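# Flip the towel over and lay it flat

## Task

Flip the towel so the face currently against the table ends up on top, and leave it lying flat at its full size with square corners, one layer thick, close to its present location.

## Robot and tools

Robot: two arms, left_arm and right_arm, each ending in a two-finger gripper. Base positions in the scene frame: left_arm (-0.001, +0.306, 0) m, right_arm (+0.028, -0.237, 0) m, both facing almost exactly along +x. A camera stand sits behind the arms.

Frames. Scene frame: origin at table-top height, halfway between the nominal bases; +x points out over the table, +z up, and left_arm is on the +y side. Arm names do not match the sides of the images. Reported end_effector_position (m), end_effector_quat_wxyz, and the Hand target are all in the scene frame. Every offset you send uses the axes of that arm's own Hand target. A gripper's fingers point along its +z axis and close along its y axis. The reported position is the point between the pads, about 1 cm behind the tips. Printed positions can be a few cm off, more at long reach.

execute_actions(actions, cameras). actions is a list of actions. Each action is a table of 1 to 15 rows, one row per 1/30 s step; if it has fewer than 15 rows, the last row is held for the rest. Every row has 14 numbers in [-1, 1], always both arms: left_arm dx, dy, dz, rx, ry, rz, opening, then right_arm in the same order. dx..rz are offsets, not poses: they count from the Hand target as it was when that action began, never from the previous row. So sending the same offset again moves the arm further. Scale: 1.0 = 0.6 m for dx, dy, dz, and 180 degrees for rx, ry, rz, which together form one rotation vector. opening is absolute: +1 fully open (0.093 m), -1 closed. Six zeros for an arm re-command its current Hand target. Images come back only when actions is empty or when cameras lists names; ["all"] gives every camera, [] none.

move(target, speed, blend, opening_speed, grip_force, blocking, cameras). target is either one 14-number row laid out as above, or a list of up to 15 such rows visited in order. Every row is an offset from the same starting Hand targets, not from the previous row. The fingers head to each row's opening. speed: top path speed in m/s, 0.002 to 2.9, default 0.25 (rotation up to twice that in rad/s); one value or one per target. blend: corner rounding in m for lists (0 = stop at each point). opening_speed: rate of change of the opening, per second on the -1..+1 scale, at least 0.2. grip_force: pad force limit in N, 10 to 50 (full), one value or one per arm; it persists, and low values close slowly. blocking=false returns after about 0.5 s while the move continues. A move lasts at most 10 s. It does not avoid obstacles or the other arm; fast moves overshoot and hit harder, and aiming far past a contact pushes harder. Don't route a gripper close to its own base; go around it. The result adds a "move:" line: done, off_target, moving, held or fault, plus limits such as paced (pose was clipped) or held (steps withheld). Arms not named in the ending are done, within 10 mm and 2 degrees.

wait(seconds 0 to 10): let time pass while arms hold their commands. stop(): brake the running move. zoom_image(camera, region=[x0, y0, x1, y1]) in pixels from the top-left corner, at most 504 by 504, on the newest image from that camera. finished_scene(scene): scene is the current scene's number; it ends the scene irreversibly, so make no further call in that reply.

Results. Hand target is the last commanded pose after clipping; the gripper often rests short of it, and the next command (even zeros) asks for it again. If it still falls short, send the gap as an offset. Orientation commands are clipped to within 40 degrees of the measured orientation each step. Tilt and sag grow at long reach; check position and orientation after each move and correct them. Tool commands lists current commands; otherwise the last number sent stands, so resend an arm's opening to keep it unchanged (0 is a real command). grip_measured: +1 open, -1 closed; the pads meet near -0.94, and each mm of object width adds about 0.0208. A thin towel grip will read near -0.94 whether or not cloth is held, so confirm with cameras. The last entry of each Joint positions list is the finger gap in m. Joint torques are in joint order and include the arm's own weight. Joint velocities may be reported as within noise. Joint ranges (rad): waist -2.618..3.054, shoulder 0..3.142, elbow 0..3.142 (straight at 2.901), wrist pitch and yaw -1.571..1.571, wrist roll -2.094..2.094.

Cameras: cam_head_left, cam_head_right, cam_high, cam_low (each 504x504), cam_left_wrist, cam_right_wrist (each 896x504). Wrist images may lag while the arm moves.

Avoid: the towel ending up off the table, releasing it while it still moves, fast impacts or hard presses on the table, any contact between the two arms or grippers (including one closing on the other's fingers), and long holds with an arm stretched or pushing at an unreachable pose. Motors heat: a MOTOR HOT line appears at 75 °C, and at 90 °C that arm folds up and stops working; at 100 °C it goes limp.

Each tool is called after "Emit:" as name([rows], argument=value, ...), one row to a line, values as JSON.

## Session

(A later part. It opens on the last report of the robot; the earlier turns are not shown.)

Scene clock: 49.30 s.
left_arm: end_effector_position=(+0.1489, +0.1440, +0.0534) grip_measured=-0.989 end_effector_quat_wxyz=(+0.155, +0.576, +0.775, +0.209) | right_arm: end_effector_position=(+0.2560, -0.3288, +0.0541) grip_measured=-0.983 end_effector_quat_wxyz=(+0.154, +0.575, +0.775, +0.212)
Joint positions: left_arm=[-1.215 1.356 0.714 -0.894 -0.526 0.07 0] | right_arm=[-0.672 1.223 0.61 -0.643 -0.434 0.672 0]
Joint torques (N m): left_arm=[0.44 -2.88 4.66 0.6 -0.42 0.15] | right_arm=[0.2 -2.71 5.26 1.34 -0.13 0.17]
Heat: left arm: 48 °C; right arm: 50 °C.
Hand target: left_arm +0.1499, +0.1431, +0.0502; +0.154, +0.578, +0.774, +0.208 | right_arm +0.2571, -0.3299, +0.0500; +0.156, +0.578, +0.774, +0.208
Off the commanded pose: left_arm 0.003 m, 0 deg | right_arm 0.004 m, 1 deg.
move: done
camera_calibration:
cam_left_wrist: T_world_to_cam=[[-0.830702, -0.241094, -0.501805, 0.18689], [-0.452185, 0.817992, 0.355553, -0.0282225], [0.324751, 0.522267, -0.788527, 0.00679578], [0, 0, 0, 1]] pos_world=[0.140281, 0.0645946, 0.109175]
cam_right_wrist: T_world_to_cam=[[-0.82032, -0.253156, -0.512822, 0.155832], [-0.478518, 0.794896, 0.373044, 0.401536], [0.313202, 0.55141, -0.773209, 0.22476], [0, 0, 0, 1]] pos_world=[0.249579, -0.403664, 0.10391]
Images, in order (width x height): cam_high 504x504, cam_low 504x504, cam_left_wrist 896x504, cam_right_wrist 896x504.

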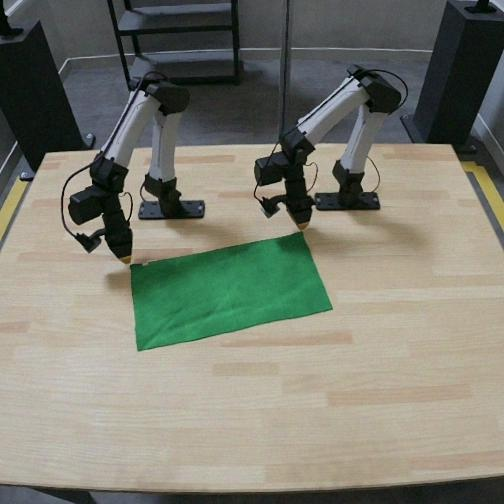

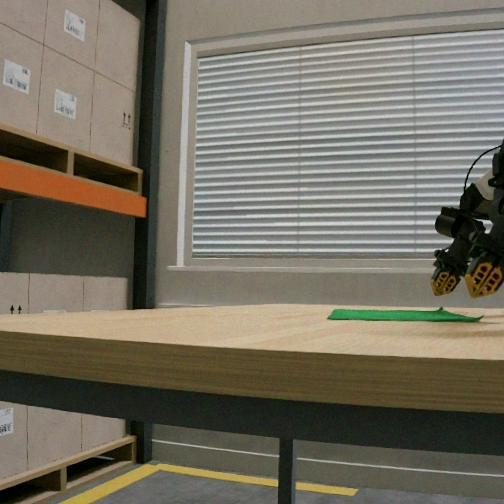

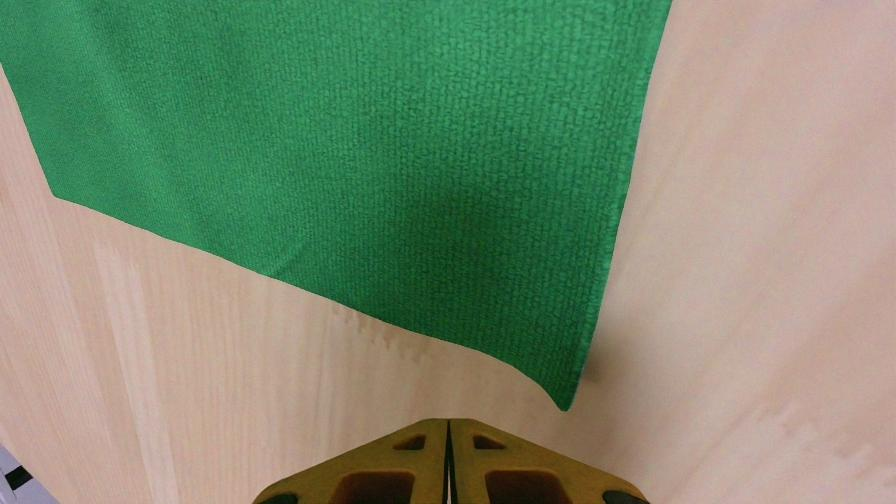

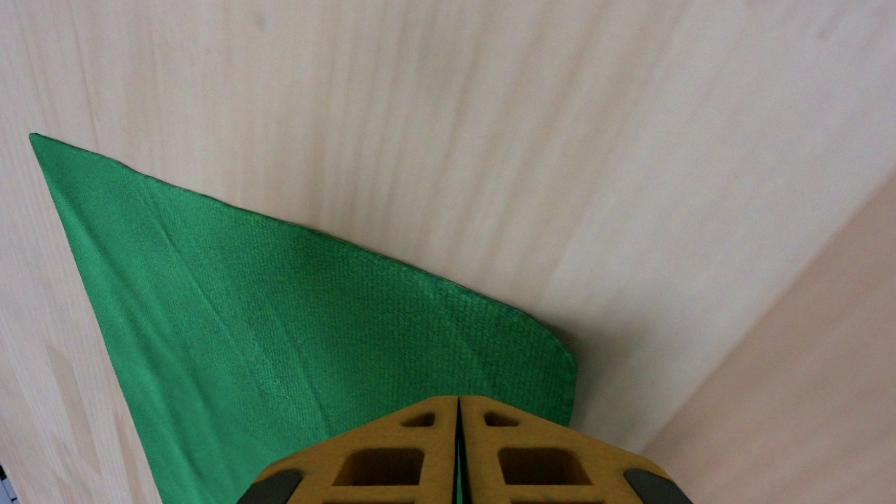

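Emit:
move([
  [0,-0.0308,0.0534,0,0,0,-1,0,-0.0308,0.0534,0,0,0,-1],
  [0.0167,-0.0958,0.0159,0,0,0,-1,-0.0167,-0.0958,0.0159,0,0,0,-1],
  [0.0167,-0.046,-0.1036,0,0,0,-1,-0.0167,-0.046,-0.1036,0,0,0,-1],
], speed=[0.08,0.06,0.12], blend=[0.004,0.004,0], cameras=["cam_low","cam_left_wrist","cam_right_wrist","cam_high"])

Emit:
zoom_image(camera="cam_low", region=[310, 270, 500, 345])

Emit:
zoom_image(camera="cam_high", region=[90, 210, 370, 390])

Scene clock: 54.73 s.
left_arm: end_effector_position=(+0.0966, +0.1409, +0.0838) grip_measured=-0.989 end_effector_quat_wxyz=(+0.149, +0.581, +0.770, +0.219) | right_arm: end_effector_position=(+0.2033, -0.3474, +0.0773) grip_measured=-0.983 end_effector_quat_wxyz=(+0.135, +0.586, +0.769, +0.214)
Joint positions: left_arm=[-1.486 1.345 0.828 -1.196 -0.519 -0.233 0] | right_arm=[-0.955 1.159 0.687 -0.958 -0.494 0.379 0]
Joint torques (N m): left_arm=[-0.58 -4.52 6.65 -0.05 -0.33 -0.03] | right_arm=[-0.87 -4.04 9.18 0.6 -0.33 -0.1]
Heat: left arm: 48 °C; right arm: 51 °C.
Hand target: left_arm +0.0944, +0.1370, +0.0903; +0.155, +0.578, +0.774, +0.208 | right_arm +0.2071, -0.3551, +0.0899; +0.155, +0.578, +0.774, +0.208
Off the commanded pose: left_arm 0.008 m, 2 deg | right_arm 0.015 m, 3 deg.
move: off_target (right_arm)
camera_calibration:
cam_left_wrist: T_world_to_cam=[[-0.831916, -0.221337, -0.508847, 0.155871], [-0.446234, 0.811919, 0.376383, -0.0616291], [0.329835, 0.540183, -0.774216, 0.0451539], [0, 0, 0, 1]] pos_world=[0.0872771, 0.0601465, 0.137469]
cam_right_wrist: T_world_to_cam=[[-0.838846, -0.225024, -0.495683, 0.13203], [-0.454749, 0.790192, 0.410853, 0.373149], [0.299233, 0.570054, -0.765179, 0.278154], [0, 0, 0, 1]] pos_world=[0.197209, -0.423712, 0.124973]
Images, in order (width x height): cam_high 504x504, cam_low 504x504, cam_left_wrist 896x504, cam_right_wrist 896x504.

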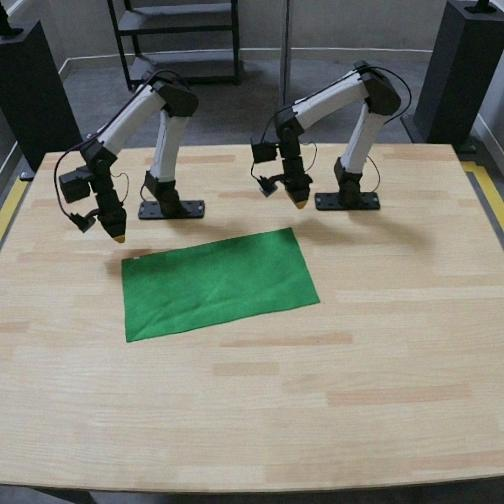

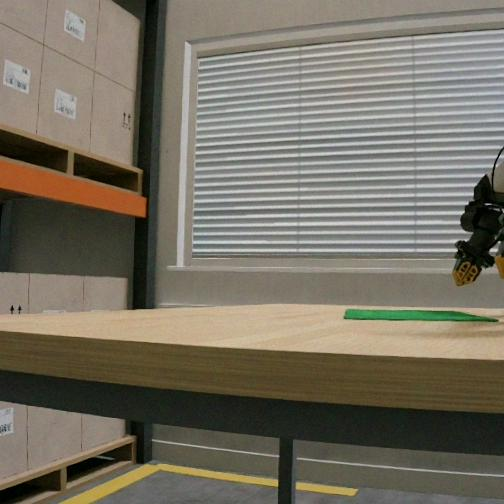

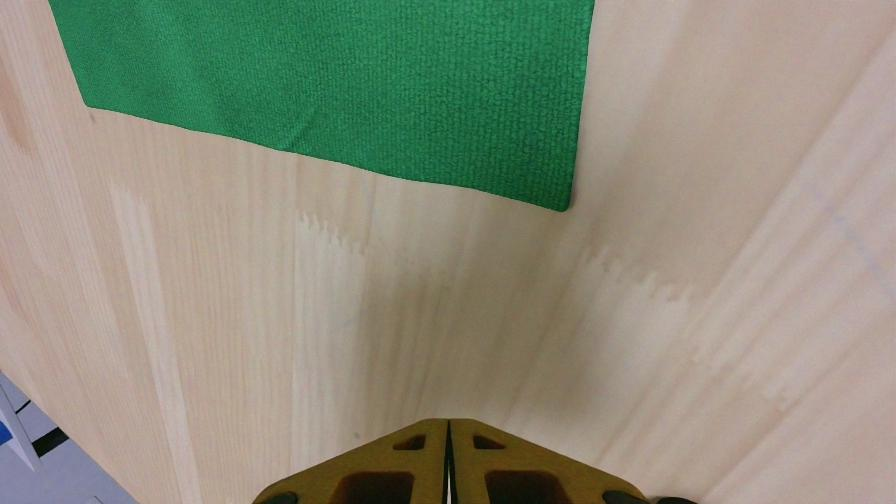

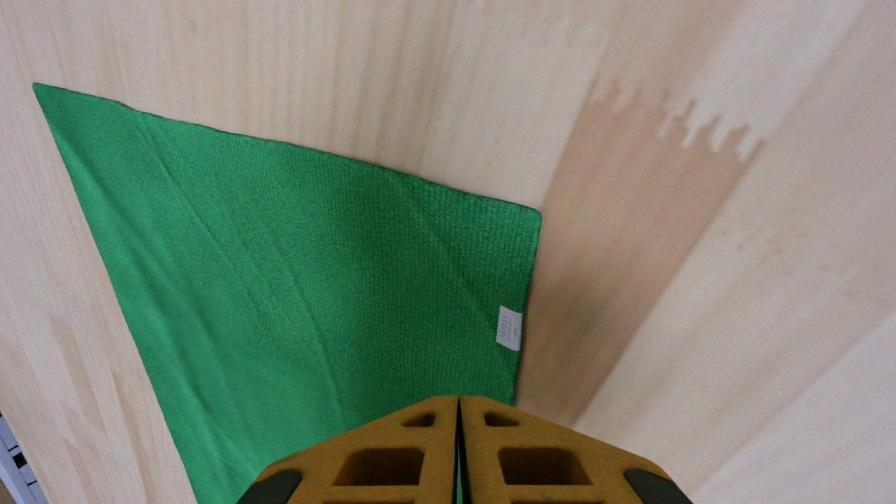

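Scaled by 2.653 from the camera's 504x504 image, which has a finer 720x720 frame.

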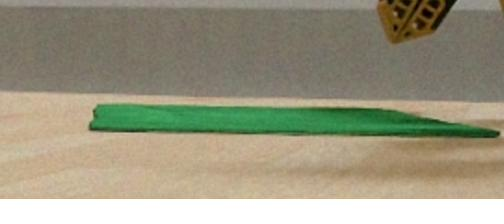

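Scaled by 1.800 from the camera's 504x504 image, which has a finer 720x720 frame.

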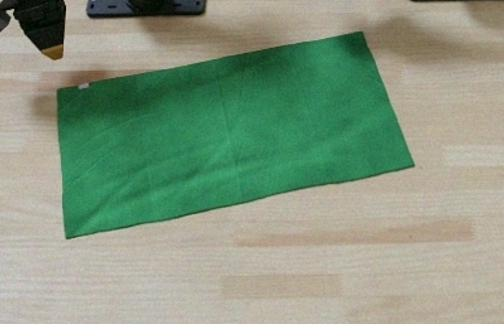

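Emit:
move([
  [-0.1573,0.3165,0.2405,0.1667,0,0,-1,0.0542,0.3103,0.2369,0.1667,0,0,-1],
  [-0.1573,0.2748,0.3127,0.1667,0,0,-1,0.0542,0.267,0.312,0.1667,0,0,-1],
  [-0.109,0.339,0.3498,0.1667,0,0,-1,0.0988,0.3708,0.372,0.1667,0,0,-1],
  [-0.109,0.389,0.2632,0.1667,0,0,-1,0.0988,0.4208,0.2854,0.1667,0,0,-1],
], speed=[0.3,0.1,0.07,0.15], blend=[0.01,0.003,0.003,0], cameras=["cam_low","cam_left_wrist","cam_right_wrist","cam_high"])

Emit:
zoom_image(camera="cam_low", region=[300, 270, 500, 345])

Emit:
zoom_image(camera="cam_high", region=[90, 210, 370, 390])

Scene clock: 63.60 s.
left_arm: end_effector_position=(+0.3778, +0.1528, +0.0565) grip_measured=-0.989 end_effector_quat_wxyz=(-0.013, +0.595, +0.803, -0.007) | right_arm: end_effector_position=(+0.4775, -0.2160, +0.0608) grip_measured=-0.983 end_effector_quat_wxyz=(-0.003, +0.595, +0.804, -0.008)
Joint positions: left_arm=[-0.379 2.154 1.775 -1.22 0.007 0.895 0] | right_arm=[0.053 2.326 2.076 -1.335 0.008 1.324 0]
Joint torques (N m): left_arm=[0.34 -11.49 6.99 0.11 -0.07 0.22] | right_arm=[0.06 -11.58 9.03 0.15 -0.03 0.2]
Heat: left arm: 48 °C; right arm: 52 °C.
Hand target: left_arm +0.3825, +0.1546, +0.0702; +0.000, +0.598, +0.802, +0.000 | right_arm +0.4822, -0.2122, +0.0683; +0.000, +0.599, +0.801, +0.000
Off the commanded pose: left_arm 0.015 m, 2 deg | right_arm 0.010 m, 1 deg.
move: off_target (left_arm)
camera_calibration:
cam_left_wrist: T_world_to_cam=[[-0.958908, -0.282358, 0.0277436, 0.405437], [-0.245598, 0.87505, 0.417095, -0.0233687], [-0.142047, 0.393142, -0.908439, 0.13318], [0, 0, 0, 1]] pos_world=[0.401955, 0.0825686, 0.119484]
cam_right_wrist: T_world_to_cam=[[-0.954446, -0.298287, 0.00764145, 0.392059], [-0.26654, 0.863814, 0.427529, 0.325827], [-0.134127, 0.406017, -0.903969, 0.288544], [0, 0, 0, 1]] pos_world=[0.499747, -0.281662, 0.118538]
Images, in order (width x height): cam_high 504x504, cam_low 504x504, cam_left_wrist 896x504, cam_right_wrist 896x504.

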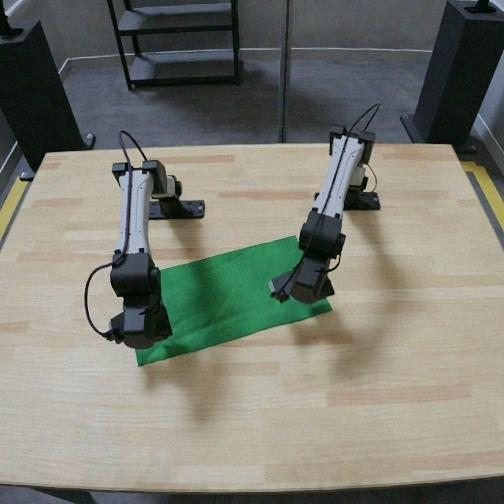

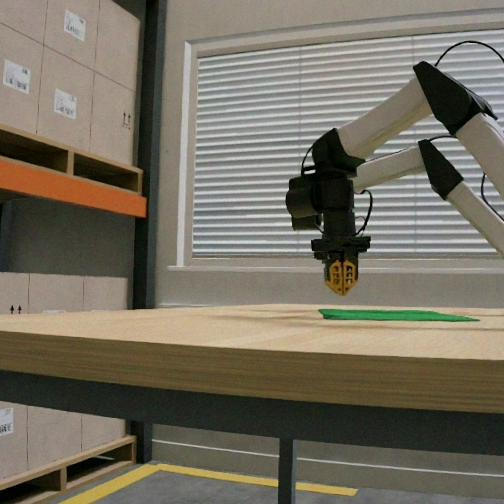

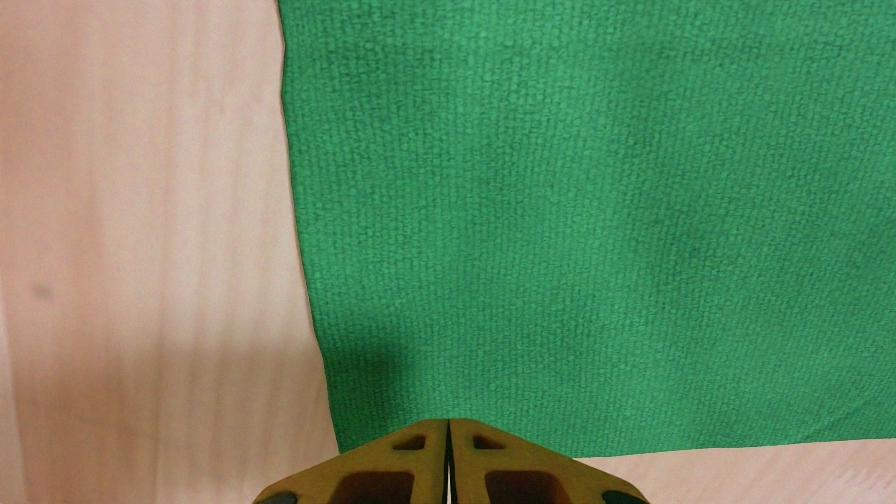

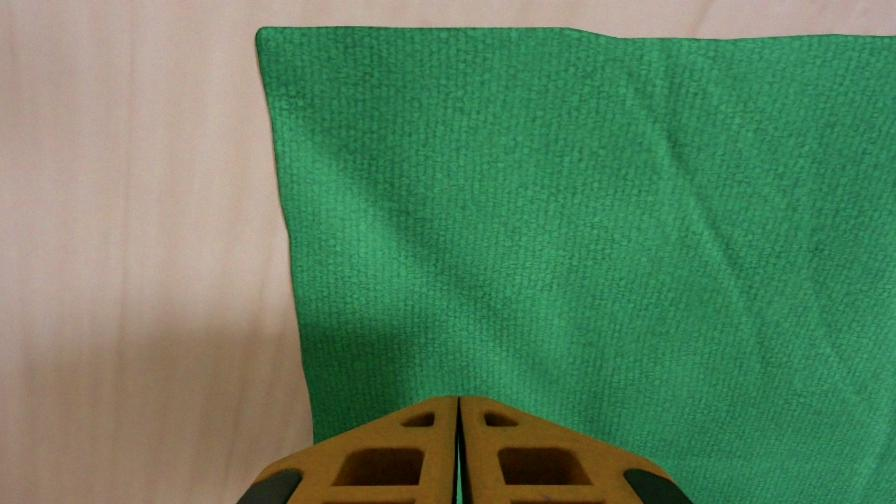

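Scaled by 2.520 from the camera's 504x504 image, which has a finer 720x720 frame.

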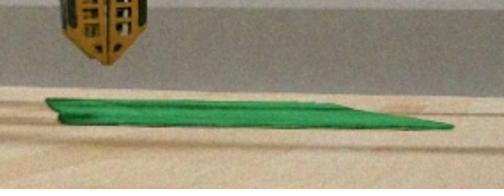

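Scaled by 1.800 from the camera's 504x504 image, which has a finer 720x720 frame.

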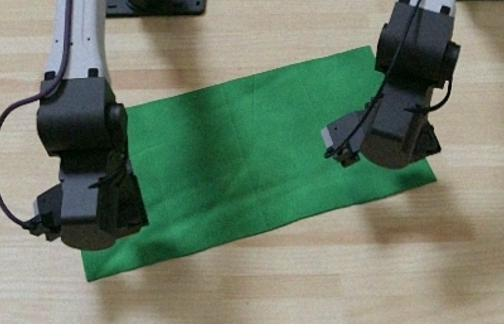

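Emit:
finished_scene(scene=2)

The scene is finished: the task was done.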